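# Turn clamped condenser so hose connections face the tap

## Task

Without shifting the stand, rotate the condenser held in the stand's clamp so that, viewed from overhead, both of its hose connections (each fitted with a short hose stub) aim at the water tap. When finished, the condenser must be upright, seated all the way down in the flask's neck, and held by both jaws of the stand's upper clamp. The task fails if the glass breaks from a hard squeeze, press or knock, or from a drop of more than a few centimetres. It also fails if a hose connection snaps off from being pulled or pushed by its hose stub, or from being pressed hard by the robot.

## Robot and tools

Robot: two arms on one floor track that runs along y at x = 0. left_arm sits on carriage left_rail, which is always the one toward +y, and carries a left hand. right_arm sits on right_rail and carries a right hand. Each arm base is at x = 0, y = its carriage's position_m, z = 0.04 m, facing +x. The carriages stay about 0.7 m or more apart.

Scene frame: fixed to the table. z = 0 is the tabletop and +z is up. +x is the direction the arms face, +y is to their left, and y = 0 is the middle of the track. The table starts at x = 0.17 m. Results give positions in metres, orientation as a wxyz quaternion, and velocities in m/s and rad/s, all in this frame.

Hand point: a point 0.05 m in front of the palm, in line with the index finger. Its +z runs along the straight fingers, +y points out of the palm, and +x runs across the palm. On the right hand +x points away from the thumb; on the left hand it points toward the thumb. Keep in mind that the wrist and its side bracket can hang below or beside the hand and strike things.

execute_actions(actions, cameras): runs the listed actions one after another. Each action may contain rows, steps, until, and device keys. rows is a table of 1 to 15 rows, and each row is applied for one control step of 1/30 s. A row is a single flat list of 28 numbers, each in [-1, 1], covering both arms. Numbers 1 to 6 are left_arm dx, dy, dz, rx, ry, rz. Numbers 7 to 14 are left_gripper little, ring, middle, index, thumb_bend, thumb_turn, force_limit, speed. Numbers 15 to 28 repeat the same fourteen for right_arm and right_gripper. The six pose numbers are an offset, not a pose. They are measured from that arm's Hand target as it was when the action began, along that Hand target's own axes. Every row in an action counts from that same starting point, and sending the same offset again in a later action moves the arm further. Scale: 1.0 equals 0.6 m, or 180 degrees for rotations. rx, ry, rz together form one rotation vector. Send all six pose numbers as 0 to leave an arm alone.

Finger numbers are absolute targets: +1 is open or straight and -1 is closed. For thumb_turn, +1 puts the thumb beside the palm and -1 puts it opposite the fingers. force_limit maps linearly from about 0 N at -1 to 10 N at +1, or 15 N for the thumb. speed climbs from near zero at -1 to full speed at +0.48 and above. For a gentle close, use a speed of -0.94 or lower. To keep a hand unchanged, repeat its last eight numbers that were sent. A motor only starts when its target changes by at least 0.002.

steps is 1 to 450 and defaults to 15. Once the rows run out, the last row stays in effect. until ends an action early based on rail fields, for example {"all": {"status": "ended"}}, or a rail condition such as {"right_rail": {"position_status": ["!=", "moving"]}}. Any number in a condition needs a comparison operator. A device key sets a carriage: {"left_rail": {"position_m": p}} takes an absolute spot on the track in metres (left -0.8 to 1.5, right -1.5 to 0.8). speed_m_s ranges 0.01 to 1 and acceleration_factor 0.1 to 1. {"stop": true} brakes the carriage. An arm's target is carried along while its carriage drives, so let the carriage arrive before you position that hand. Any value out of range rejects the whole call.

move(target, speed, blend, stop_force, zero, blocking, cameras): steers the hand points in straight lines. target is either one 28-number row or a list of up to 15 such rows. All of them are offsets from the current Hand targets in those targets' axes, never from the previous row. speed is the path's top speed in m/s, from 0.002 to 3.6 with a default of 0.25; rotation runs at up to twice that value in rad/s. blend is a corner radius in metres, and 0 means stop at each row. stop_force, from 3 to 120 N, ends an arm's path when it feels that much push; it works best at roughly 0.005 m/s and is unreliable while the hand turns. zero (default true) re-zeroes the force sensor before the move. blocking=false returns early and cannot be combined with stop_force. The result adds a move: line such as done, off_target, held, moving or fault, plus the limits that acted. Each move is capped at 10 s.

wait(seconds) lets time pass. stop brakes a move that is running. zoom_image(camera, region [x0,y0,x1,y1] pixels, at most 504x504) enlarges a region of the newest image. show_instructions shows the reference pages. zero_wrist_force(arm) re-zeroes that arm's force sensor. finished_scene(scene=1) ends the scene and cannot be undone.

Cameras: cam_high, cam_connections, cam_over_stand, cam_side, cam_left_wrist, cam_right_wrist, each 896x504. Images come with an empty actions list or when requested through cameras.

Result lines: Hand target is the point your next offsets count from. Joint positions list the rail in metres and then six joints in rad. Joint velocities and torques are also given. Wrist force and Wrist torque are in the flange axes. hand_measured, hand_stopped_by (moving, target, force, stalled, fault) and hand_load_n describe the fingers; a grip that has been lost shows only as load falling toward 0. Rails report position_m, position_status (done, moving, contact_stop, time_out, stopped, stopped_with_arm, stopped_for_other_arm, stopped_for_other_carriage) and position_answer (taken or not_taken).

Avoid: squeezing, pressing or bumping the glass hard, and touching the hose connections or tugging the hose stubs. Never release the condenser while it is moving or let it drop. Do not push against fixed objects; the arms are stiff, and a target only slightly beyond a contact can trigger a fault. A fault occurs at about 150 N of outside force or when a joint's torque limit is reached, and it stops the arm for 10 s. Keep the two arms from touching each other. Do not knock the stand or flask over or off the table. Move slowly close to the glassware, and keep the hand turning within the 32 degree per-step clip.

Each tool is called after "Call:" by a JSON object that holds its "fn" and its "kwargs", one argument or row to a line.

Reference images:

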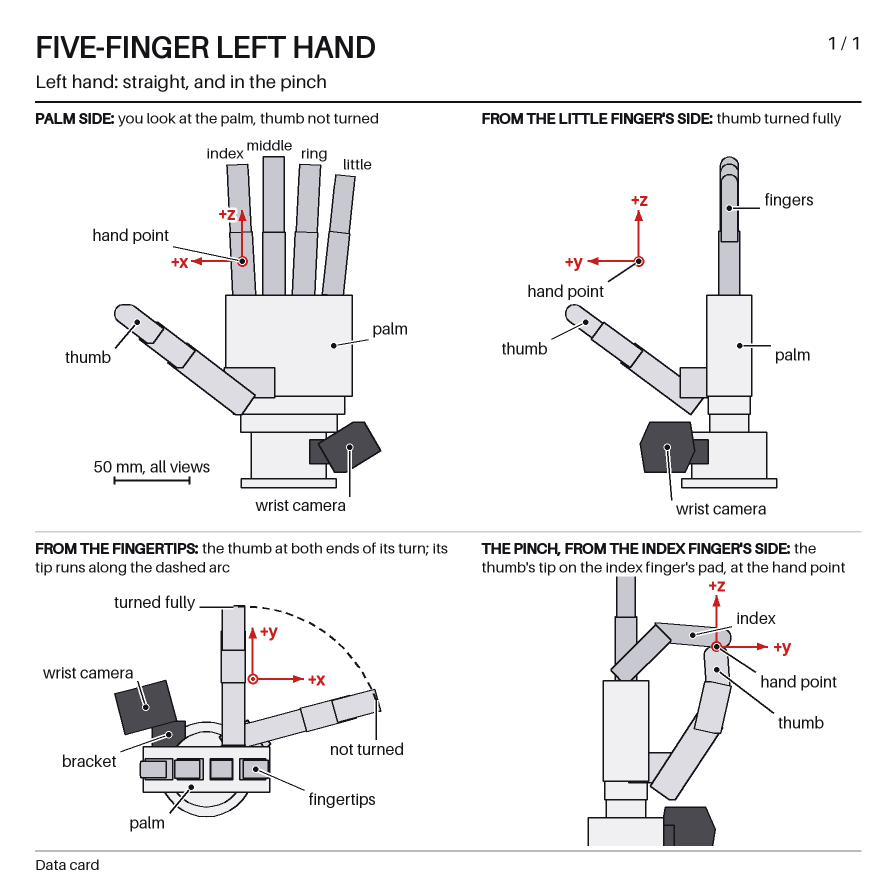

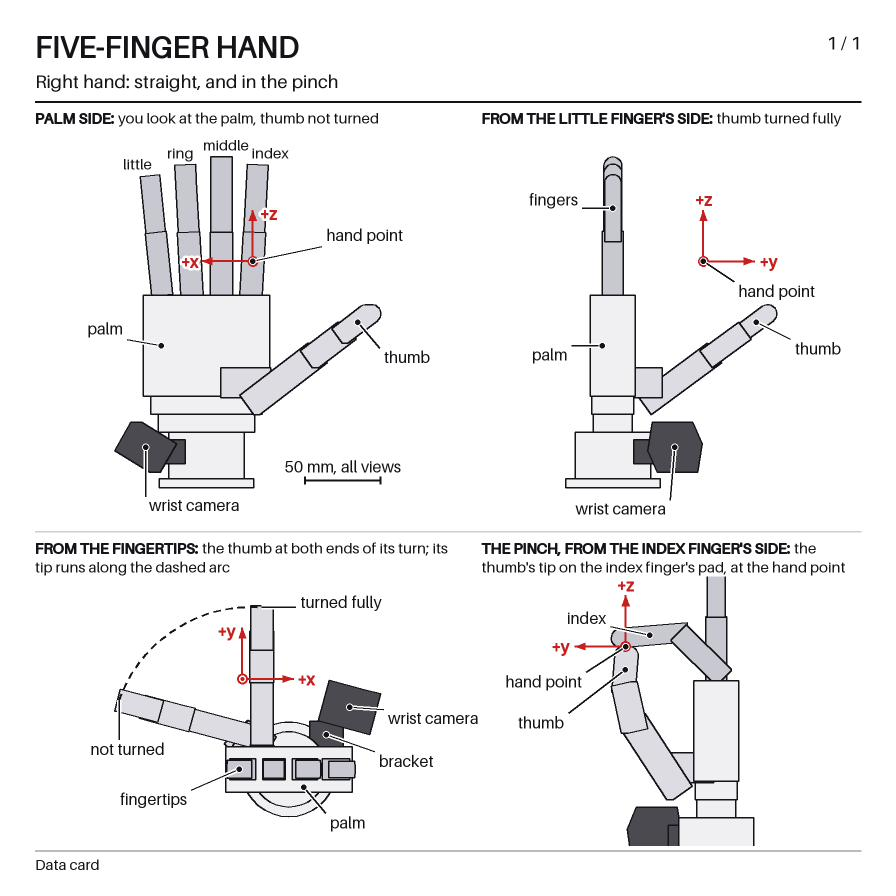

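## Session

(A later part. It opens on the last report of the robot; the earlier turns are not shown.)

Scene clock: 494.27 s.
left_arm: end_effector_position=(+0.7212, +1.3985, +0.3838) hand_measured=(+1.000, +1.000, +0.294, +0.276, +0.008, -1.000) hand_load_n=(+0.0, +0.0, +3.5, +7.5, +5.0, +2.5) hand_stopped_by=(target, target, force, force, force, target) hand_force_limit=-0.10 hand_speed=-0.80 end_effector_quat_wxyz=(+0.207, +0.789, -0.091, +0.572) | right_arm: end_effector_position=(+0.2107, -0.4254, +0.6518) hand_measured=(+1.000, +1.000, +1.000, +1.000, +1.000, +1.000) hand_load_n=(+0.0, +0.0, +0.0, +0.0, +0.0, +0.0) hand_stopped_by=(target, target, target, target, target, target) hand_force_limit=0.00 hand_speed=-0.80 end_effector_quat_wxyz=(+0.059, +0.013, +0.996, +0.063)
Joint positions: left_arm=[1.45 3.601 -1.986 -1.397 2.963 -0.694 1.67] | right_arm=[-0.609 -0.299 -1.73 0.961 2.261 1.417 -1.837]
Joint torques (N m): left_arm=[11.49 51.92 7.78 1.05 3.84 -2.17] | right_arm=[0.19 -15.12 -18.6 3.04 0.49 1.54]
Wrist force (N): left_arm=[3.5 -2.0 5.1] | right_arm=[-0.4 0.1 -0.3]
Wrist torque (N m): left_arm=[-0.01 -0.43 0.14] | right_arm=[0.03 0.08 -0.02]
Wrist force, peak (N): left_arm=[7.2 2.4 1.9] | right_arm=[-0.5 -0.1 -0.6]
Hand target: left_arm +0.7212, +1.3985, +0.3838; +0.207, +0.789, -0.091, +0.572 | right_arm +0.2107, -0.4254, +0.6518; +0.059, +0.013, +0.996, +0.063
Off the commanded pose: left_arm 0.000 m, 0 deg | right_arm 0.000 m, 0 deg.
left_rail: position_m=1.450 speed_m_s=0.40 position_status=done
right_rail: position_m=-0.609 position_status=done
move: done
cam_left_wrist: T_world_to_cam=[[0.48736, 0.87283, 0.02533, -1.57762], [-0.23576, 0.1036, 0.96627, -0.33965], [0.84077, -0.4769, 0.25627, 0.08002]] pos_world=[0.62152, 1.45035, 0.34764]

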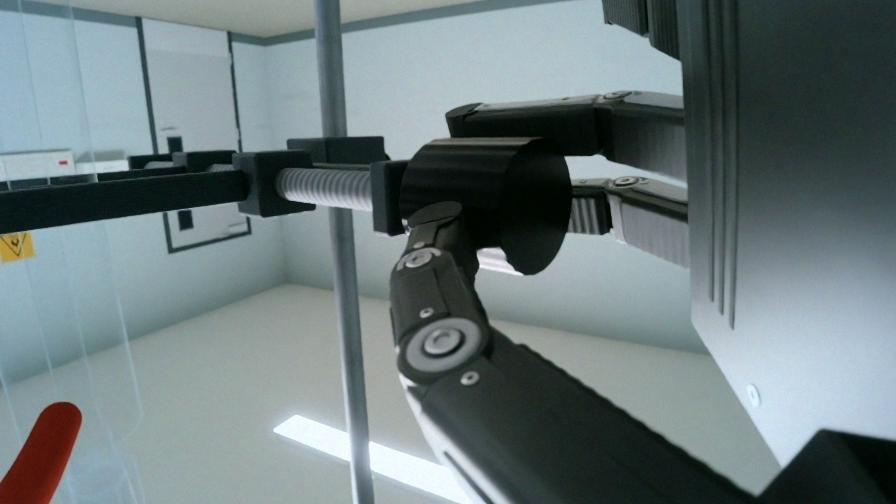

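Call:
{"fn": "move", "kwargs": {
  "target": [-0.0128,-0.0009,0.0002,0,0.0851,0.0714,1,1,-0.3,-0.3,-0.3,-1,-0.1,-0.8,0,0,0,0,0,0,1,1,1,1,1,1,0,-0.8],
  "speed": 0.05,
  "cameras": ["cam_left_wrist"]
}}

Scene clock: 500.07 s.
left_arm: end_effector_position=(+0.7189, +1.3983, +0.3765) hand_measured=(+1.000, +1.000, +0.294, +0.276, +0.010, -1.000) hand_load_n=(+0.0, +0.0, +0.0, +1.0, +14.0, +8.0) hand_stopped_by=(target, target, force, force, force, target) hand_force_limit=-0.10 hand_speed=-0.80 end_effector_quat_wxyz=(+0.152, +0.690, -0.150, +0.691) | right_arm: end_effector_position=(+0.2107, -0.4254, +0.6518) hand_measured=(+1.000, +1.000, +1.000, +1.000, +1.000, +1.000) hand_load_n=(+0.0, +0.0, +0.0, +0.0, +0.0, +0.0) hand_stopped_by=(target, target, target, target, target, target) hand_force_limit=0.00 hand_speed=-0.80 end_effector_quat_wxyz=(+0.059, +0.013, +0.996, +0.063)
Joint positions: left_arm=[1.45 3.602 -1.932 -1.616 3.551 -0.68 1.567] | right_arm=[-0.609 -0.299 -1.73 0.961 2.261 1.417 -1.837]
Joint torques (N m): left_arm=[-4.92 37.71 9.57 2.32 -5.99 -1.98] | right_arm=[-0.36 -15.39 -18.52 3.04 0.46 1.49]
Wrist force (N): left_arm=[14.1 12.6 -11.9] | right_arm=[-0.5 0.0 -0.3]
Wrist torque (N m): left_arm=[0.61 -0.77 -0.02] | right_arm=[0.01 0.10 -0.03]
Wrist force, peak (N): left_arm=[15.6 12.2 -11.7] | right_arm=[-0.8 -0.1 -0.4]
Hand target: left_arm +0.7189, +1.3983, +0.3765; +0.152, +0.690, -0.150, +0.691 | right_arm +0.2107, -0.4254, +0.6518; +0.059, +0.013, +0.996, +0.063
Off the commanded pose: left_arm 0.000 m, 0 deg | right_arm 0.000 m, 0 deg.
left_rail: position_m=1.450 speed_m_s=0.40 position_status=done
right_rail: position_m=-0.609 position_status=done
move: done
cam_left_wrist: T_world_to_cam=[[0.43755, 0.8598, 0.26325, -1.61164], [-0.54282, 0.01916, 0.83963, 0.05341], [0.71687, -0.51028, 0.4751, 0.13698]] pos_world=[0.63596, 1.45456, 0.31434]

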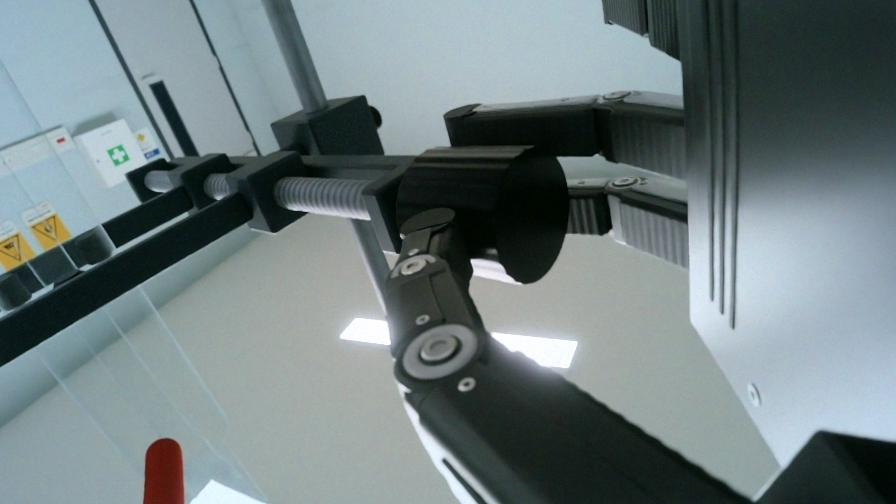

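Call:
{"fn": "move", "kwargs": {
  "target": [0.002,0.0047,-0.0039,0,0,0,1,1,-0.3,-0.3,-0.3,-1,-0.1,-0.8,0,0,0,0,0,0,1,1,1,1,1,1,0,-0.8],
  "speed": 0.02
}}

Call:
{"fn": "zoom_image", "kwargs": {
  "camera": "cam_left_wrist",
  "region": [380, 120, 600, 300]
}}

Scene clock: 501.23 s.
left_arm: end_effector_position=(+0.7158, +1.3967, +0.3776) hand_measured=(+1.000, +1.000, +0.294, +0.276, +0.006, -1.000) hand_load_n=(+0.0, +0.0, +7.0, +15.0, +1.5, +0.0) hand_stopped_by=(target, target, force, force, force, target) hand_force_limit=-0.10 hand_speed=-0.80 end_effector_quat_wxyz=(+0.152, +0.690, -0.150, +0.691) | right_arm: end_effector_position=(+0.2107, -0.4254, +0.6518) hand_measured=(+1.000, +1.000, +1.000, +1.000, +1.000, +1.000) hand_load_n=(+0.0, +0.0, +0.0, +0.0, +0.0, -0.5) hand_stopped_by=(target, target, target, target, target, target) hand_force_limit=0.00 hand_speed=-0.80 end_effector_quat_wxyz=(+0.059, +0.013, +0.996, +0.063)
Joint positions: left_arm=[1.45 3.602 -1.923 -1.626 3.552 -0.68 1.567] | right_arm=[-0.609 -0.299 -1.73 0.961 2.261 1.417 -1.837]
Joint torques (N m): left_arm=[5.6 59.57 11.75 2.6 6.44 -2.37] | right_arm=[0.31 -15.41 -18.4 3.01 0.47 1.5]
Wrist force (N): left_arm=[-7.7 -18.1 18.7] | right_arm=[-0.4 -0.1 0.0]
Wrist torque (N m): left_arm=[-0.52 -0.44 0.17] | right_arm=[-0.02 0.07 -0.02]
Wrist force, peak (N): left_arm=[-7.7 -18.1 18.7] | right_arm=[-0.5 -0.1 -0.7]
Hand target: left_arm +0.7156, +1.3967, +0.3777; +0.152, +0.690, -0.150, +0.691 | right_arm +0.2107, -0.4254, +0.6518; +0.059, +0.013, +0.996, +0.063
Off the commanded pose: left_arm 0.000 m, 0 deg | right_arm 0.000 m, 0 deg.
left_rail: position_m=1.450 speed_m_s=0.40 position_status=done
right_rail: position_m=-0.609 position_status=done
move: done

Scaled by 2.291 from the camera's image (finer frame: 1280x720).
This view is cut from an older image: the scene may have changed since it was taken.

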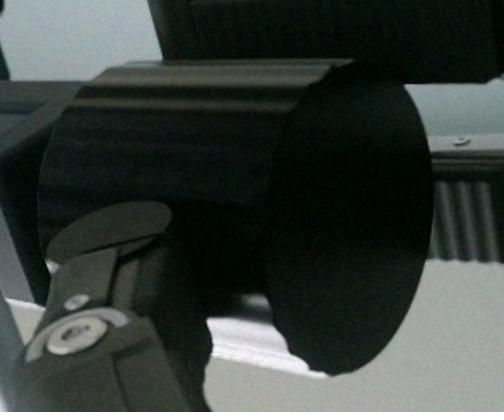

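Call:
{"fn": "move", "kwargs": {
  "target": [-0.0011,-0.0026,0.0021,0,0,0,1,1,-0.3,-0.3,-0.3,-1,-0.1,-0.8,0,0,0,0,0,0,1,1,1,1,1,1,0,-0.8],
  "speed": 0.02,
  "cameras": ["cam_left_wrist"]
}}

Call:
{"fn": "zoom_image", "kwargs": {
  "camera": "cam_left_wrist",
  "region": [380, 120, 600, 300]
}}

Scene clock: 502.07 s.
left_arm: end_effector_position=(+0.7173, +1.3975, +0.3771) hand_measured=(+1.000, +1.000, +0.294, +0.276, +0.008, -1.000) hand_load_n=(+0.0, +0.0, +0.0, +6.5, +5.5, +0.0) hand_stopped_by=(target, target, force, force, force, target) hand_force_limit=-0.10 hand_speed=-0.80 end_effector_quat_wxyz=(+0.152, +0.690, -0.151, +0.691) | right_arm: end_effector_position=(+0.2107, -0.4254, +0.6518) hand_measured=(+1.000, +1.000, +1.000, +1.000, +1.000, +1.000) hand_load_n=(+0.0, +0.0, +0.0, +0.0, +0.0, +0.0) hand_stopped_by=(target, target, target, target, target, target) hand_force_limit=0.00 hand_speed=-0.80 end_effector_quat_wxyz=(+0.059, +0.013, +0.996, +0.063)
Joint positions: left_arm=[1.45 3.602 -1.928 -1.621 3.552 -0.68 1.567] | right_arm=[-0.609 -0.299 -1.73 0.961 2.261 1.417 -1.837]
Joint torques (N m): left_arm=[2.67 25.19 31.68 0.68 -2.68 -2.18] | right_arm=[-0.25 -15.64 -18.37 3.05 0.51 1.49]
Wrist force (N): left_arm=[3.2 0.3 -14.2] | right_arm=[-0.7 0.1 -0.3]
Wrist torque (N m): left_arm=[0.43 -0.90 0.15] | right_arm=[0.03 0.13 -0.04]
Wrist force, peak (N): left_arm=[-7.6 -18.0 18.0] | right_arm=[-0.7 0.1 -0.3]
Hand target: left_arm +0.7174, +1.3976, +0.3770; +0.152, +0.690, -0.150, +0.691 | right_arm +0.2107, -0.4254, +0.6518; +0.059, +0.013, +0.996, +0.063
Off the commanded pose: left_arm 0.000 m, 0 deg | right_arm 0.000 m, 0 deg.
left_rail: position_m=1.450 speed_m_s=0.40 position_status=done
right_rail: position_m=-0.609 position_status=done
move: done
cam_left_wrist: T_world_to_cam=[[0.43768, 0.85969, 0.26337, -1.61047], [-0.54303, 0.01928, 0.83949, 0.05205], [0.71663, -0.51045, 0.47528, 0.13783]] pos_world=[0.63436, 1.45386, 0.31494]

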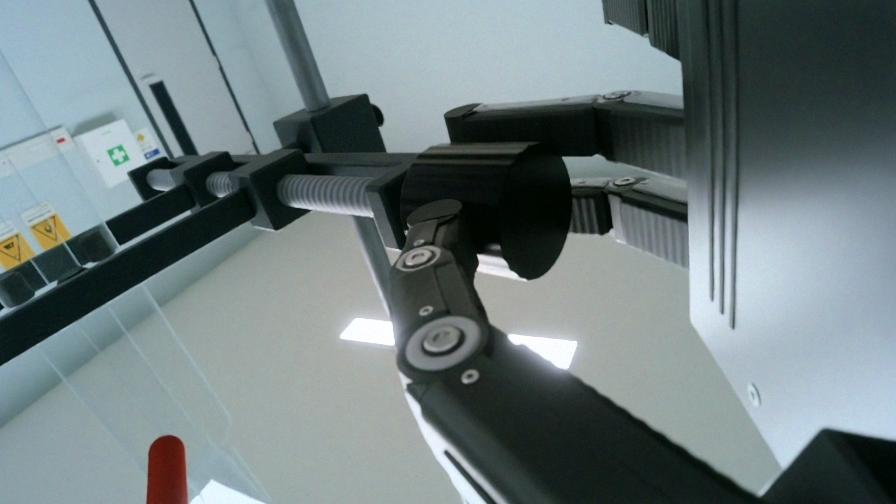

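Scaled by 2.291 from the camera's image (finer frame: 1280x720).

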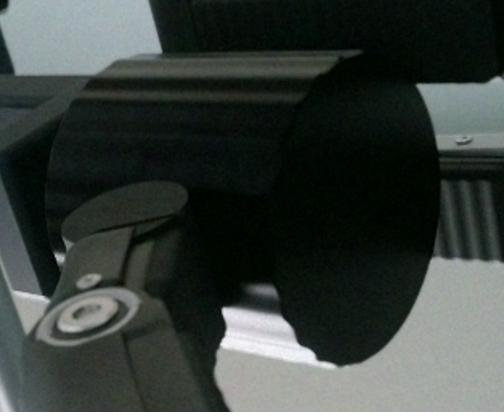

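Call:
{"fn": "execute_actions", "kwargs": {
  "actions": [],
  "cameras": ["cam_connections","cam_side","cam_over_stand"]
}}

Call:
{"fn": "zoom_image", "kwargs": {
  "camera": "cam_connections",
  "region": [370, 150, 570, 310]
}}

Call:
{"fn": "zoom_image", "kwargs": {
  "camera": "cam_connections",
  "region": [390, 190, 490, 290]
}}

Call:
{"fn": "zoom_image", "kwargs": {
  "camera": "cam_side",
  "region": [430, 80, 500, 150]
}}

Scene clock: 503.00 s.
left_arm: end_effector_position=(+0.7174, +1.3976, +0.3770) hand_measured=(+1.000, +1.000, +0.294, +0.276, +0.008, -1.000) hand_load_n=(+0.0, +0.0, +0.0, +6.0, +6.5, +0.0) hand_stopped_by=(target, target, force, force, force, target) hand_force_limit=-0.10 hand_speed=-0.80 end_effector_quat_wxyz=(+0.152, +0.690, -0.150, +0.691) | right_arm: end_effector_position=(+0.2107, -0.4254, +0.6518) hand_measured=(+1.000, +1.000, +1.000, +1.000, +1.000, +1.000) hand_load_n=(+0.0, +0.0, -0.5, +0.0, +0.0, +0.0) hand_stopped_by=(target, target, target, target, target, target) hand_force_limit=0.00 hand_speed=-0.80 end_effector_quat_wxyz=(+0.059, +0.013, +0.996, +0.063)
Joint positions: left_arm=[1.45 3.602 -1.928 -1.621 3.552 -0.68 1.567] | right_arm=[-0.609 -0.299 -1.73 0.961 2.261 1.417 -1.837]
Joint velocities: within noise
Joint torques (N m): left_arm=[1.63 23.92 30.53 0.67 -3.61 -1.06] | right_arm=[0.28 -15.59 -18.62 3.01 0.48 1.41]
Wrist force (N): left_arm=[4.4 2.8 -11.8] | right_arm=[-0.3 0.0 -0.1]
Wrist torque (N m): left_arm=[0.45 -0.82 0.13] | right_arm=[0.00 0.07 -0.02]
Wrist force, peak (N): left_arm=[3.4 0.4 -14.6] | right_arm=[-0.5 0.0 -0.6]
Hand target: left_arm +0.7174, +1.3976, +0.3770; +0.152, +0.690, -0.150, +0.691 | right_arm +0.2107, -0.4254, +0.6518; +0.059, +0.013, +0.996, +0.063
Off the commanded pose: left_arm 0.000 m, 0 deg | right_arm 0.000 m, 0 deg.
left_rail: position_m=1.450 speed_m_s=0.40 position_status=done
right_rail: position_m=-0.609 position_status=done
Images, in order (width x height): cam_connections 896x504, cam_over_stand 896x504, cam_side 896x504.

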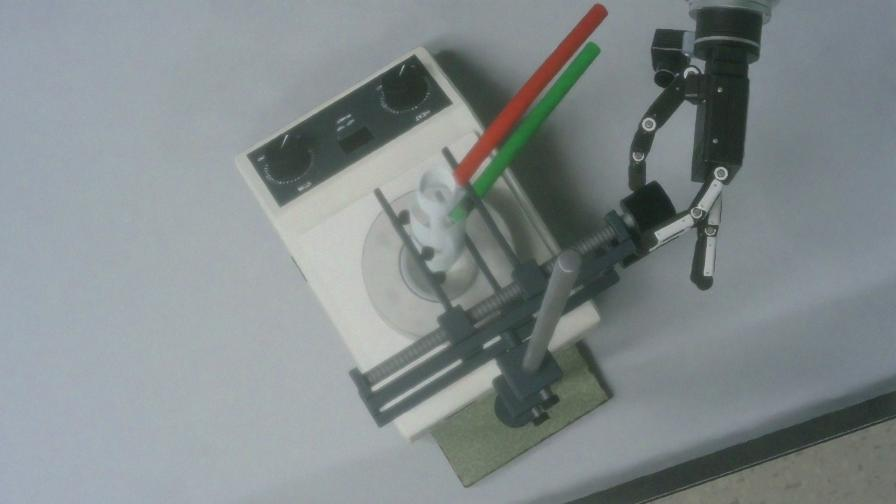

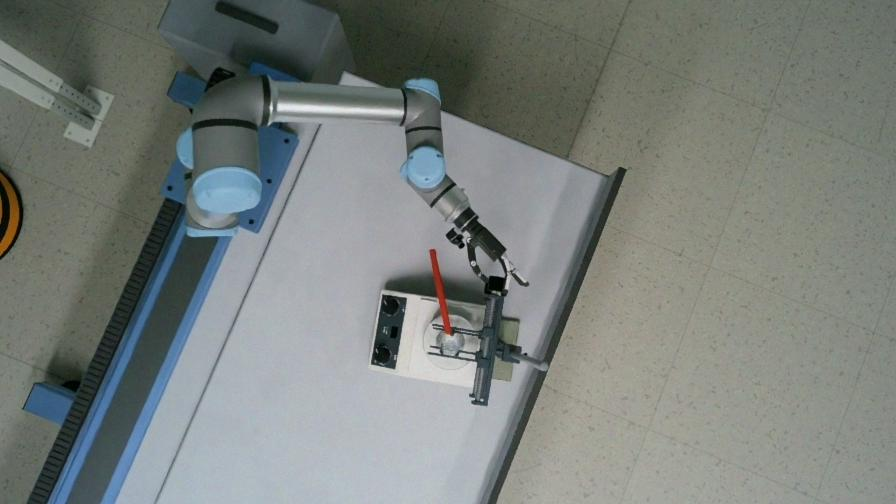

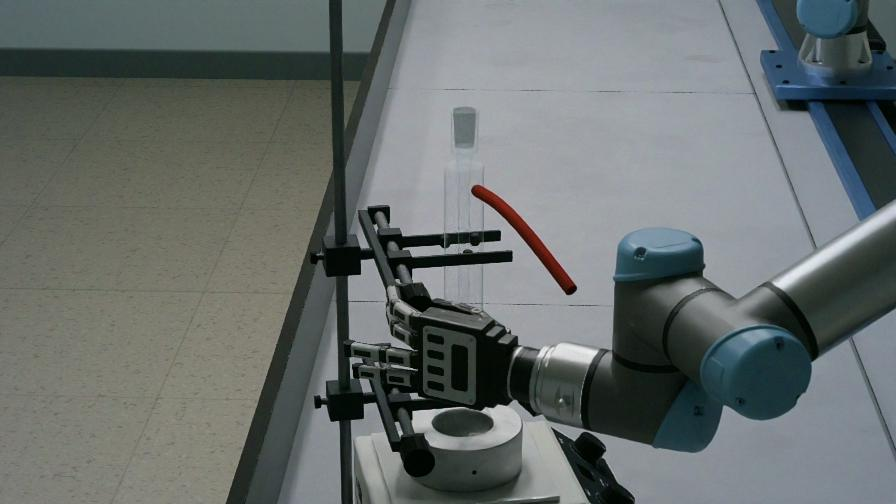

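Scaled by 2.520 from the camera's image (finer frame: 1280x720).

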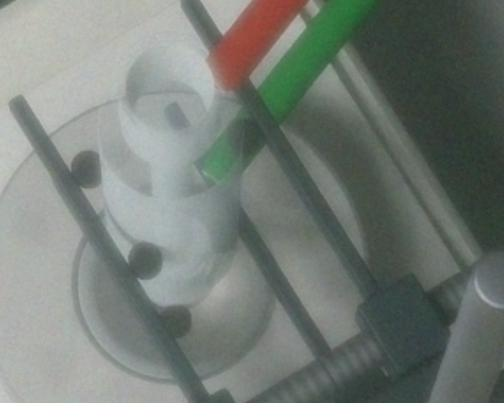

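Scaled by 5.040 from the camera's image (finer frame: 1280x720).

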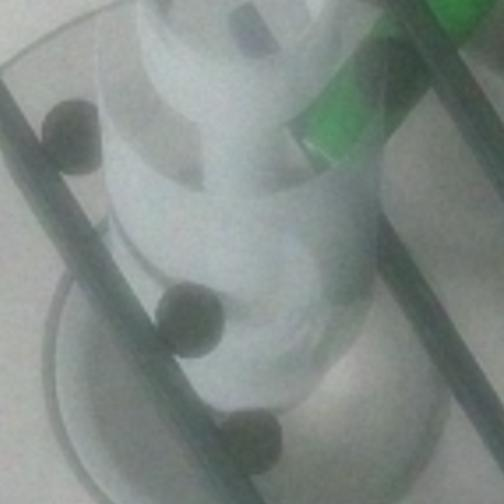

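Scaled by 7.200 from the camera's image (finer frame: 1280x720).

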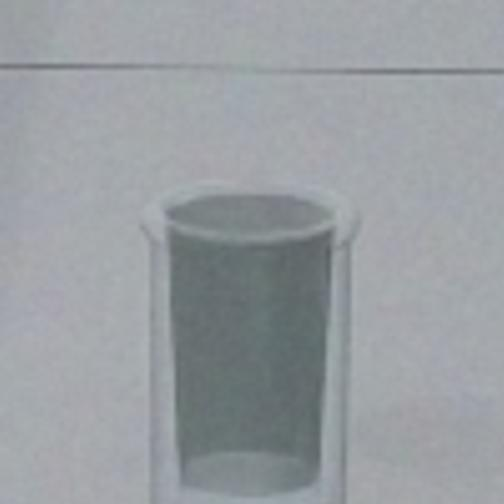

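Call:
{"fn": "move", "kwargs": {
  "target": [-0.0128,0.0013,-0.0018,0,0.0851,0.0714,1,1,-0.3,-0.3,-0.3,-1,-0.1,-0.8,0,0,0,0,0,0,1,1,1,1,1,1,0,-0.8],
  "speed": 0.05,
  "cameras": ["cam_left_wrist"]
}}

Call:
{"fn": "zoom_image", "kwargs": {
  "camera": "cam_left_wrist",
  "region": [380, 120, 600, 300]
}}

Scene clock: 507.87 s.
left_arm: end_effector_position=(+0.7161, +1.3973, +0.3693) hand_measured=(+1.000, +1.000, +0.294, +0.276, +0.010, -1.000) hand_load_n=(+0.0, +0.0, +0.0, +7.0, +9.5, +5.0) hand_stopped_by=(target, target, force, force, force, target) hand_force_limit=-0.10 hand_speed=-0.80 end_effector_quat_wxyz=(+0.092, +0.571, -0.205, +0.789) | right_arm: end_effector_position=(+0.2107, -0.4254, +0.6518) hand_measured=(+1.000, +1.000, +1.000, +1.000, +1.000, +1.000) hand_load_n=(+0.0, +0.0, +0.0, +0.0, +0.0, +0.0) hand_stopped_by=(target, target, target, target, target, target) hand_force_limit=0.00 hand_speed=-0.80 end_effector_quat_wxyz=(+0.059, +0.013, +0.996, +0.063)
Joint positions: left_arm=[1.45 3.595 -1.959 -1.77 4.15 -0.701 1.469] | right_arm=[-0.609 -0.299 -1.73 0.961 2.261 1.417 -1.837]
Joint torques (N m): left_arm=[-15.24 28.97 11.52 4.07 -1.89 -2.38] | right_arm=[0.15 -15.81 -18.56 3.06 0.55 1.49]
Wrist force (N): left_arm=[0.4 -6.8 -6.7] | right_arm=[-0.2 0.0 -0.3]
Wrist torque (N m): left_arm=[0.17 -0.84 0.16] | right_arm=[0.01 0.06 -0.02]
Wrist force, peak (N): left_arm=[-14.2 3.7 -3.2] | right_arm=[-0.3 -0.3 -0.7]
Hand target: left_arm +0.7161, +1.3973, +0.3693; +0.092, +0.571, -0.205, +0.790 | right_arm +0.2107, -0.4254, +0.6518; +0.059, +0.013, +0.996, +0.063
Off the commanded pose: left_arm 0.000 m, 0 deg | right_arm 0.000 m, 0 deg.
left_rail: position_m=1.450 speed_m_s=0.40 position_status=done
right_rail: position_m=-0.609 position_status=done
move: done
cam_left_wrist: T_world_to_cam=[[0.31231, 0.82601, 0.46923, -1.54691], [-0.7896, -0.04892, 0.61167, 0.414], [0.5282, -0.56153, 0.63694, 0.2888]] pos_world=[0.65747, 1.46019, 0.28867]

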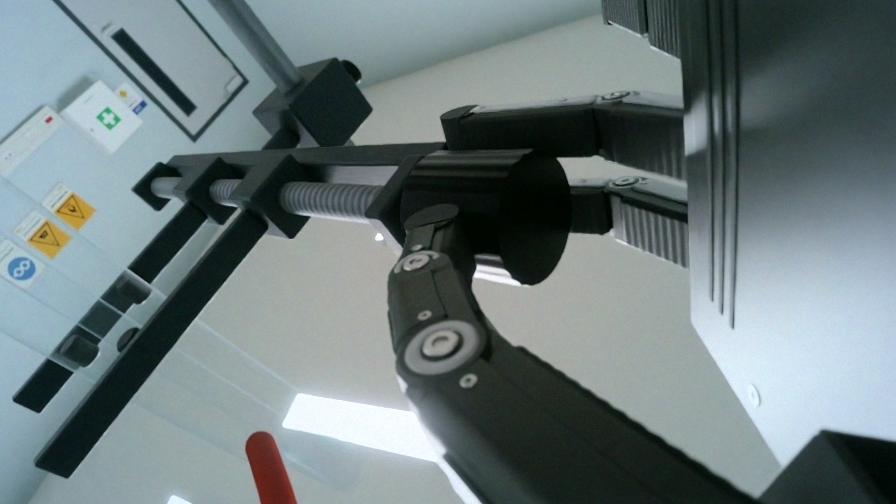

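Scaled by 2.291 from the camera's image (finer frame: 1280x720).

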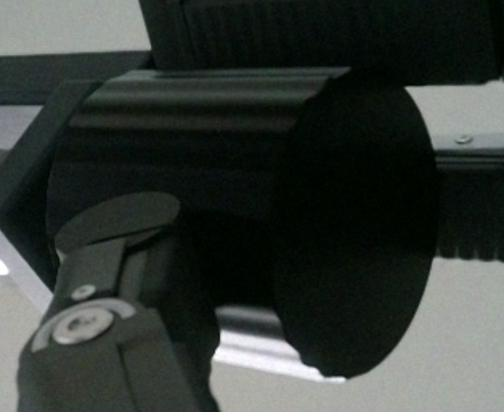

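Call:
{"fn": "move", "kwargs": {
  "target": [-0.0128,0.0020,-0.0025,0,0.0851,0.0714,1,1,-0.3,-0.3,-0.3,-1,-0.1,-0.8,0,0,0,0,0,0,1,1,1,1,1,1,0,-0.8],
  "speed": 0.05,
  "cameras": ["cam_left_wrist","cam_connections"]
}}

Call:
{"fn": "zoom_image", "kwargs": {
  "camera": "cam_left_wrist",
  "region": [380, 120, 600, 300]
}}

Call:
{"fn": "zoom_image", "kwargs": {
  "camera": "cam_connections",
  "region": [390, 190, 490, 290]
}}

Scene clock: 512.83 s.
left_arm: end_effector_position=(+0.7169, +1.3975, +0.3615) hand_measured=(+1.000, +1.000, +0.294, +0.276, +0.008, -1.000) hand_load_n=(+0.0, +0.0, +0.0, +13.5, +5.0, +2.0) hand_stopped_by=(target, target, force, force, force, target) hand_force_limit=-0.10 hand_speed=-0.80 end_effector_quat_wxyz=(+0.030, +0.435, -0.253, +0.864) | right_arm: end_effector_position=(+0.2107, -0.4254, +0.6518) hand_measured=(+1.000, +1.000, +1.000, +1.000, +1.000, +1.000) hand_load_n=(+0.0, +0.0, +0.0, +0.0, -0.5, +0.0) hand_stopped_by=(target, target, target, target, target, target) hand_force_limit=0.00 hand_speed=-0.80 end_effector_quat_wxyz=(+0.059, +0.013, +0.996, +0.063)
Joint positions: left_arm=[1.45 3.583 -2.076 -1.814 4.703 -0.747 1.404] | right_arm=[-0.609 -0.299 -1.73 0.961 2.261 1.417 -1.837]
Joint torques (N m): left_arm=[-17.28 35.04 24.69 5.75 -0.56 -2.59] | right_arm=[0.01 -15.75 -18.64 2.9 0.45 1.47]
Wrist force (N): left_arm=[-8.7 -14.7 5.2] | right_arm=[-0.4 0.1 -0.1]
Wrist torque (N m): left_arm=[-0.18 -0.73 0.09] | right_arm=[0.01 0.08 -0.03]
Wrist force, peak (N): left_arm=[-12.0 -14.9 6.0] | right_arm=[-0.4 -0.5 -0.7]
Hand target: left_arm +0.7169, +1.3975, +0.3615; +0.030, +0.435, -0.253, +0.864 | right_arm +0.2107, -0.4254, +0.6518; +0.059, +0.013, +0.996, +0.063
Off the commanded pose: left_arm 0.000 m, 0 deg | right_arm 0.000 m, 0 deg.
left_rail: position_m=1.450 speed_m_s=0.40 position_status=done
right_rail: position_m=-0.609 position_status=done
move: done
cam_left_wrist: T_world_to_cam=[[0.12665, 0.77551, 0.6185, -1.39396], [-0.94624, -0.09264, 0.30991, 0.70191], [0.29764, -0.6245, 0.72209, 0.51614]] pos_world=[0.68709, 1.4684, 0.27193]
Images, in order (width x height): cam_connections 896x504, cam_left_wrist 896x504.

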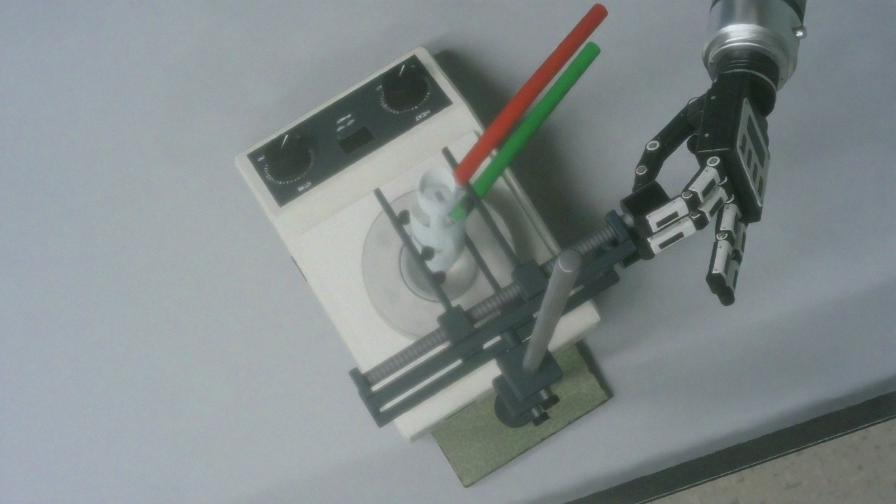

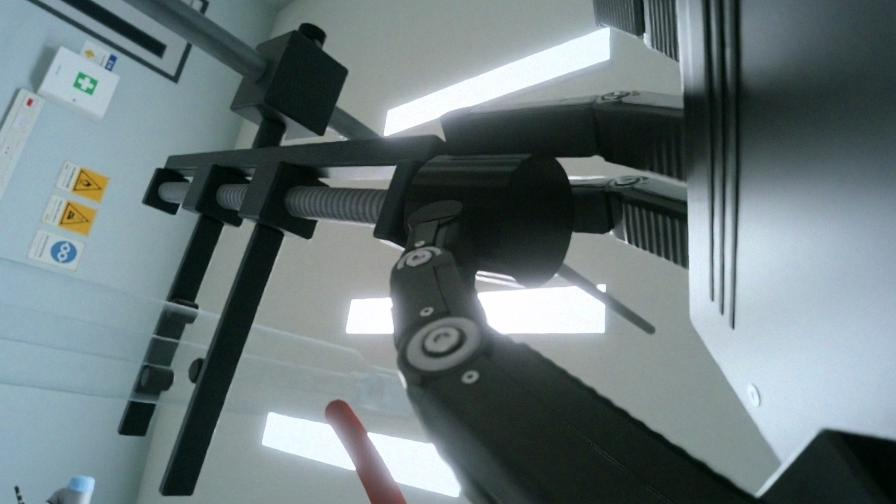

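Scaled by 2.291 from the camera's image (finer frame: 1280x720).

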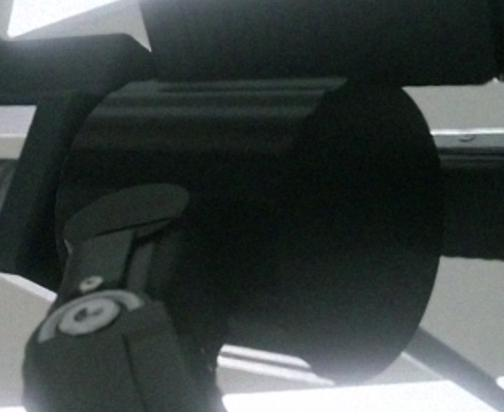

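Scaled by 5.040 from the camera's image (finer frame: 1280x720).

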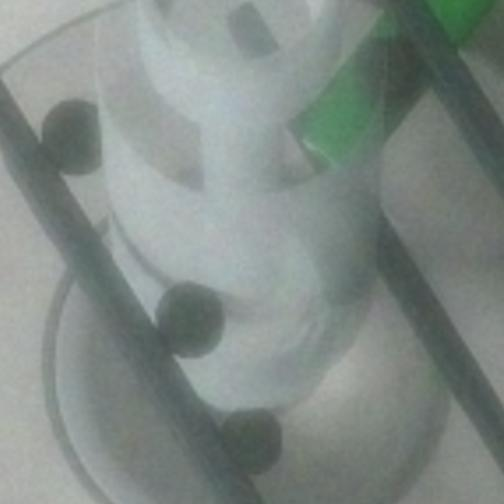

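Call:
{"fn": "move", "kwargs": {
  "target": [-0.0009,-0.0011,0.0001,0,0,0,1,1,-0.3,-0.3,-0.3,-1,-0.1,-0.8,0,0,0,0,0,0,1,1,1,1,1,1,0,-0.8],
  "speed": 0.02
}}

Call:
{"fn": "execute_actions", "kwargs": {
  "actions": [
    {"rows":[[0,0,0,0,0,0,1,1,0.8,0.8,0.5,-1,-0.4,-0.4,0,0,0,0,0,0,1,1,1,1,1,1,0,-0.8]],"steps":25}
  ]
}}

Call:
{"fn": "move", "kwargs": {
  "target": [0.0009,-0.0755,-0.0644,0,0,0,1,1,0.8,0.8,0.5,-1,-0.4,-0.4,0,0,0,0,0,0,1,1,1,1,1,1,0,-0.8],
  "speed": 0.08
}}

Call:
{"fn": "move", "kwargs": {
  "target": [0,-0.0766,-0.0643,0,0,0,1,1,0.8,0.8,0.5,-1,-0.4,-0.4,0,0,0,0,0,0,1,1,1,1,1,1,0,-0.8],
  "speed": 0.1,
  "cameras": ["cam_connections","cam_over_stand","cam_side","cam_left_wrist","cam_high"]
}}

Call:
{"fn": "zoom_image", "kwargs": {
  "camera": "cam_connections",
  "region": [370, 150, 570, 310]
}}

Call:
{"fn": "zoom_image", "kwargs": {
  "camera": "cam_side",
  "region": [300, 80, 620, 500]
}}

Call:
{"fn": "zoom_image", "kwargs": {
  "camera": "cam_over_stand",
  "region": [340, 220, 560, 420]
}}

Scene clock: 514.27 s.
left_arm: end_effector_position=(+0.7175, +1.3981, +0.3614) hand_measured=(+1.000, +1.000, +0.294, +0.276, +0.008, -1.000) hand_load_n=(+0.0, +0.0, +0.0, +11.5, +6.5, +3.0) hand_stopped_by=(target, target, force, force, force, target) hand_force_limit=-0.10 hand_speed=-0.80 end_effector_quat_wxyz=(+0.030, +0.434, -0.253, +0.864) | right_arm: end_effector_position=(+0.2107, -0.4254, +0.6518) hand_measured=(+1.000, +1.000, +1.000, +1.000, +1.000, +1.000) hand_load_n=(+0.0, +0.0, +0.0, +0.0, +0.0, +0.0) hand_stopped_by=(target, target, target, target, target, target) hand_force_limit=0.00 hand_speed=-0.80 end_effector_quat_wxyz=(+0.059, +0.013, +0.996, +0.063)
Joint positions: left_arm=[1.45 3.583 -2.078 -1.812 4.704 -0.747 1.403] | right_arm=[-0.609 -0.299 -1.73 0.961 2.261 1.417 -1.837]
Joint torques (N m): left_arm=[10.77 28.52 25.38 2.98 2.36 -2.14] | right_arm=[0.21 -15.19 -18.56 3.04 0.55 1.53]
Wrist force (N): left_arm=[3.7 -2.7 5.5] | right_arm=[0.1 0.0 -0.4]
Wrist torque (N m): left_arm=[0.08 -0.66 0.10] | right_arm=[0.02 0.00 0.01]
Wrist force, peak (N): left_arm=[-8.8 -14.8 5.2] | right_arm=[-0.1 -0.4 -0.6]
Hand target: left_arm +0.7175, +1.3982, +0.3613; +0.030, +0.435, -0.253, +0.864 | right_arm +0.2107, -0.4254, +0.6518; +0.059, +0.013, +0.996, +0.063
Off the commanded pose: left_arm 0.000 m, 0 deg | right_arm 0.000 m, 0 deg.
left_rail: position_m=1.450 speed_m_s=0.40 position_status=done
right_rail: position_m=-0.609 position_status=done
move: done

Scene clock: 515.30 s.
left_arm: end_effector_position=(+0.7175, +1.3982, +0.3613) hand_measured=(+1.000, +1.000, +0.800, +0.800, +0.500, -1.000) hand_load_n=(+0.0, +0.0, +0.0, +0.0, +0.0, +0.0) hand_stopped_by=(target, target, target, target, target, target) hand_force_limit=-0.40 hand_speed=-0.40 end_effector_quat_wxyz=(+0.030, +0.435, -0.253, +0.864) | right_arm: end_effector_position=(+0.2107, -0.4254, +0.6518) hand_measured=(+1.000, +1.000, +1.000, +1.000, +1.000, +1.000) hand_load_n=(+0.0, +0.0, +0.0, +0.0, +0.0, +0.5) hand_stopped_by=(target, target, target, target, target, target) hand_force_limit=0.00 hand_speed=-0.80 end_effector_quat_wxyz=(+0.059, +0.013, +0.996, +0.063)
Joint positions: left_arm=[1.45 3.584 -2.078 -1.812 4.704 -0.747 1.403] | right_arm=[-0.609 -0.299 -1.73 0.961 2.261 1.417 -1.837]
Joint torques (N m): left_arm=[11.54 34.94 25.94 1.22 -3.51 -2.21] | right_arm=[-0.13 -15.61 -18.11 3.04 0.48 1.44]
Wrist force (N): left_arm=[2.7 -0.3 4.0] | right_arm=[-0.2 0.2 -0.2]
Wrist torque (N m): left_arm=[-0.04 -0.42 0.02] | right_arm=[0.05 0.05 0.00]
Wrist force, peak (N): left_arm=[4.0 -2.6 5.6] | right_arm=[-0.3 0.0 -0.8]
Hand target: left_arm +0.7175, +1.3982, +0.3613; +0.030, +0.435, -0.253, +0.864 | right_arm +0.2107, -0.4254, +0.6518; +0.059, +0.013, +0.996, +0.063
Off the commanded pose: left_arm 0.000 m, 0 deg | right_arm 0.000 m, 0 deg.
left_rail: position_m=1.450 speed_m_s=0.40 position_status=done
right_rail: position_m=-0.609 position_status=done

Scene clock: 516.60 s.
left_arm: end_effector_position=(+0.7011, +1.4553, +0.3613) hand_measured=(+1.000, +1.000, +0.800, +0.800, +0.500, -1.000) hand_load_n=(+0.0, +0.0, +0.0, +0.0, +0.0, +0.0) hand_stopped_by=(target, target, target, target, target, target) hand_force_limit=-0.40 hand_speed=-0.40 end_effector_quat_wxyz=(+0.030, +0.435, -0.253, +0.864) | right_arm: end_effector_position=(+0.2107, -0.4254, +0.6518) hand_measured=(+1.000, +1.000, +1.000, +1.000, +1.000, +1.000) hand_load_n=(+0.0, +0.0, +0.0, +0.0, +0.0, +0.0) hand_stopped_by=(target, target, target, target, target, target) hand_force_limit=0.00 hand_speed=-0.80 end_effector_quat_wxyz=(+0.059, +0.013, +0.996, +0.063)
Joint positions: left_arm=[1.45 3.686 -2.077 -1.837 4.818 -0.68 1.284] | right_arm=[-0.609 -0.299 -1.73 0.961 2.261 1.417 -1.837]
Joint torques (N m): left_arm=[10.11 28.8 8.66 3.97 1.31 -2.39] | right_arm=[-0.26 -15.88 -18.27 3.11 0.47 1.51]
Wrist force (N): left_arm=[2.8 -0.6 4.0] | right_arm=[-0.3 0.0 -0.4]
Wrist torque (N m): left_arm=[-0.08 -0.43 0.04] | right_arm=[0.01 0.06 -0.02]
Wrist force, peak (N): left_arm=[2.7 -0.2 4.4] | right_arm=[-0.2 -0.4 -0.6]
Hand target: left_arm +0.7011, +1.4554, +0.3613; +0.030, +0.435, -0.253, +0.864 | right_arm +0.2107, -0.4254, +0.6518; +0.059, +0.013, +0.996, +0.063
Off the commanded pose: left_arm 0.000 m, 0 deg | right_arm 0.000 m, 0 deg.
left_rail: position_m=1.450 speed_m_s=0.40 position_status=done
right_rail: position_m=-0.609 position_status=done
move: done

Scene clock: 517.83 s.
left_arm: end_effector_position=(+0.6852, +1.5132, +0.3611) hand_measured=(+1.000, +1.000, +0.800, +0.800, +0.500, -1.000) hand_load_n=(+0.0, +0.0, +0.0, +0.0, +0.0, -0.5) hand_stopped_by=(target, target, target, target, target, target) hand_force_limit=-0.40 hand_speed=-0.40 end_effector_quat_wxyz=(+0.030, +0.435, -0.253, +0.864) | right_arm: end_effector_position=(+0.2107, -0.4254, +0.6518) hand_measured=(+1.000, +1.000, +1.000, +1.000, +1.000, +1.000) hand_load_n=(+0.0, +0.0, +0.0, +0.0, +0.0, +0.0) hand_stopped_by=(target, target, target, target, target, target) hand_force_limit=0.00 hand_speed=-0.80 end_effector_quat_wxyz=(+0.059, +0.013, +0.996, +0.063)
Joint positions: left_arm=[1.45 3.786 -2.092 -1.843 4.947 -0.622 1.149] | right_arm=[-0.609 -0.299 -1.73 0.961 2.261 1.417 -1.837]
Joint torques (N m): left_arm=[11.16 29.51 10.77 4.37 1.68 -2.28] | right_arm=[-0.3 -16 -18.11 2.95 0.53 1.49]
Wrist force (N): left_arm=[2.5 -0.4 3.9] | right_arm=[-0.4 -0.1 -0.3]
Wrist torque (N m): left_arm=[-0.05 -0.39 0.02] | right_arm=[0.00 0.09 -0.03]
Wrist force, peak (N): left_arm=[2.8 -0.1 4.3] | right_arm=[-0.7 0.1 -0.3]
Hand target: left_arm +0.6852, +1.5133, +0.3612; +0.030, +0.435, -0.253, +0.864 | right_arm +0.2107, -0.4254, +0.6518; +0.059, +0.013, +0.996, +0.063
Off the commanded pose: left_arm 0.000 m, 0 deg | right_arm 0.000 m, 0 deg.
left_rail: position_m=1.450 speed_m_s=0.40 position_status=done
right_rail: position_m=-0.609 position_status=done
move: done
cam_left_wrist: T_world_to_cam=[[0.12657, 0.77551, 0.61852, -1.47936], [-0.94625, -0.0927, 0.30987, 0.68283], [0.29764, -0.6245, 0.72209, 0.59799]] pos_world=[0.65539, 1.584, 0.27163]
Images, in order (width x height): cam_high 896x504, cam_connections 896x504, cam_over_stand 896x504, cam_side 896x504, cam_left_wrist 896x504.

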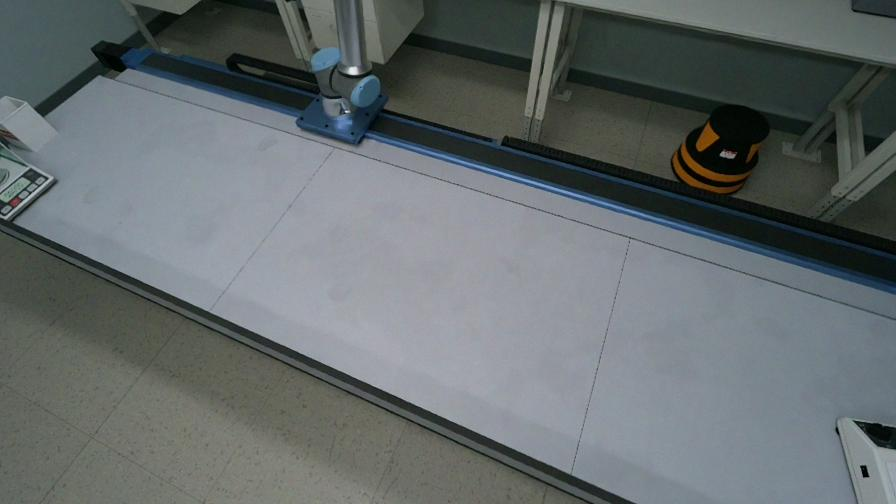

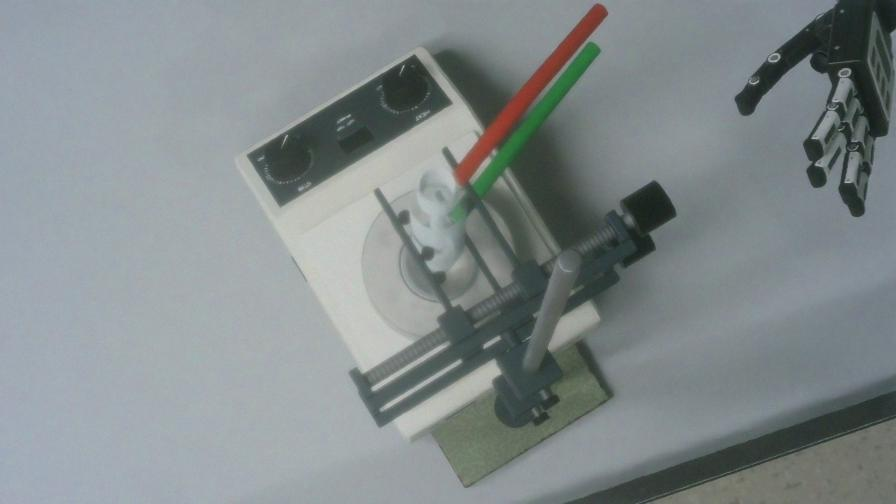

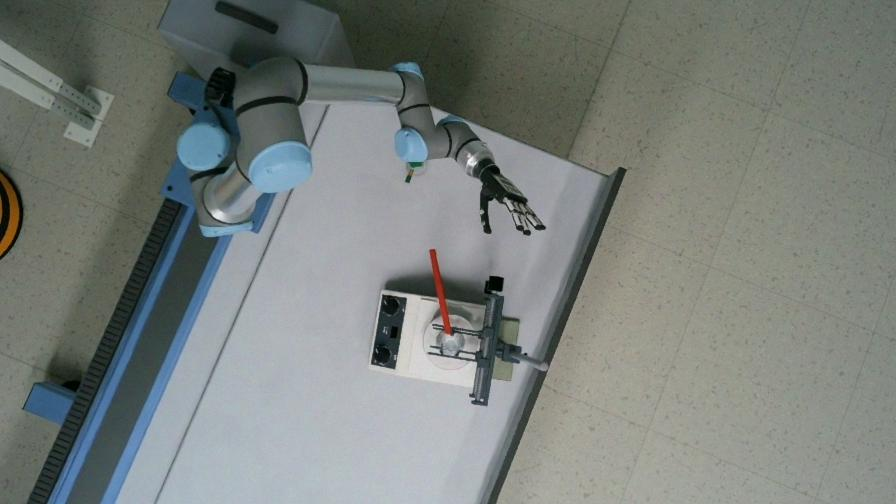

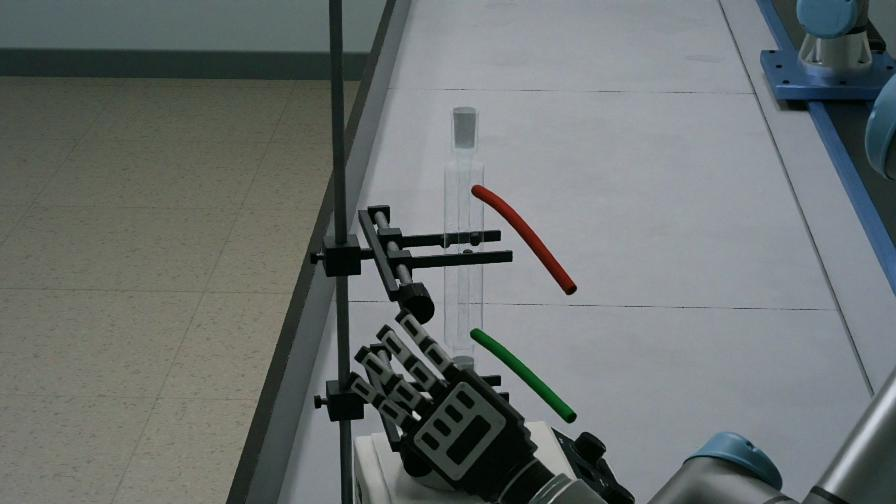

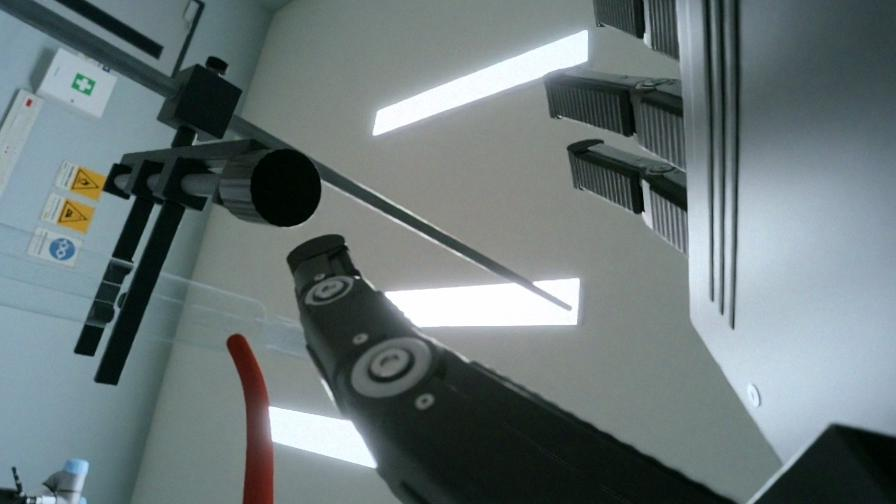

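Scaled by 2.520 from the camera's image (finer frame: 1280x720).

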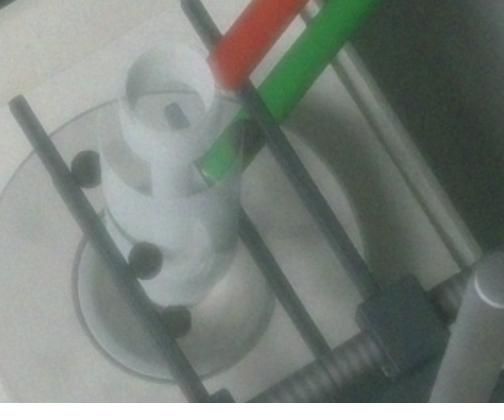

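Scaled by 1.200 from the camera's image (finer frame: 1280x720).

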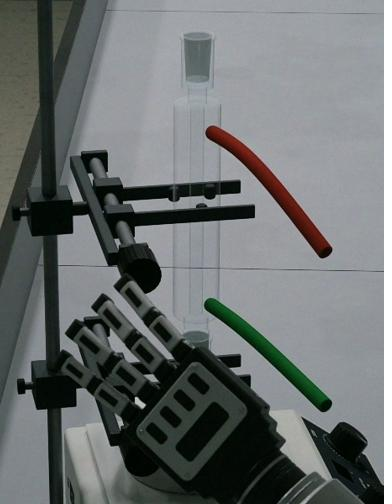

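Scaled by 2.291 from the camera's image (finer frame: 1280x720).

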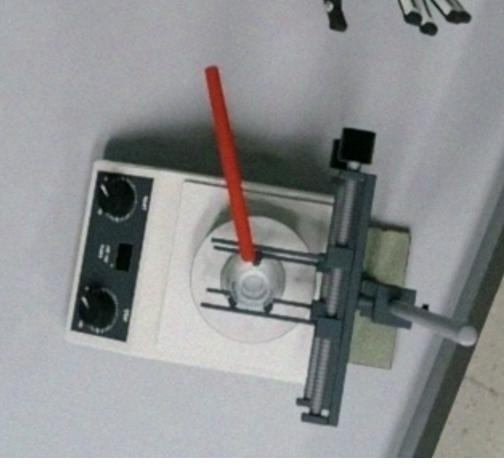

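Call:
{"fn": "finished_scene", "kwargs": {

}}

The scene is finished: the task was done.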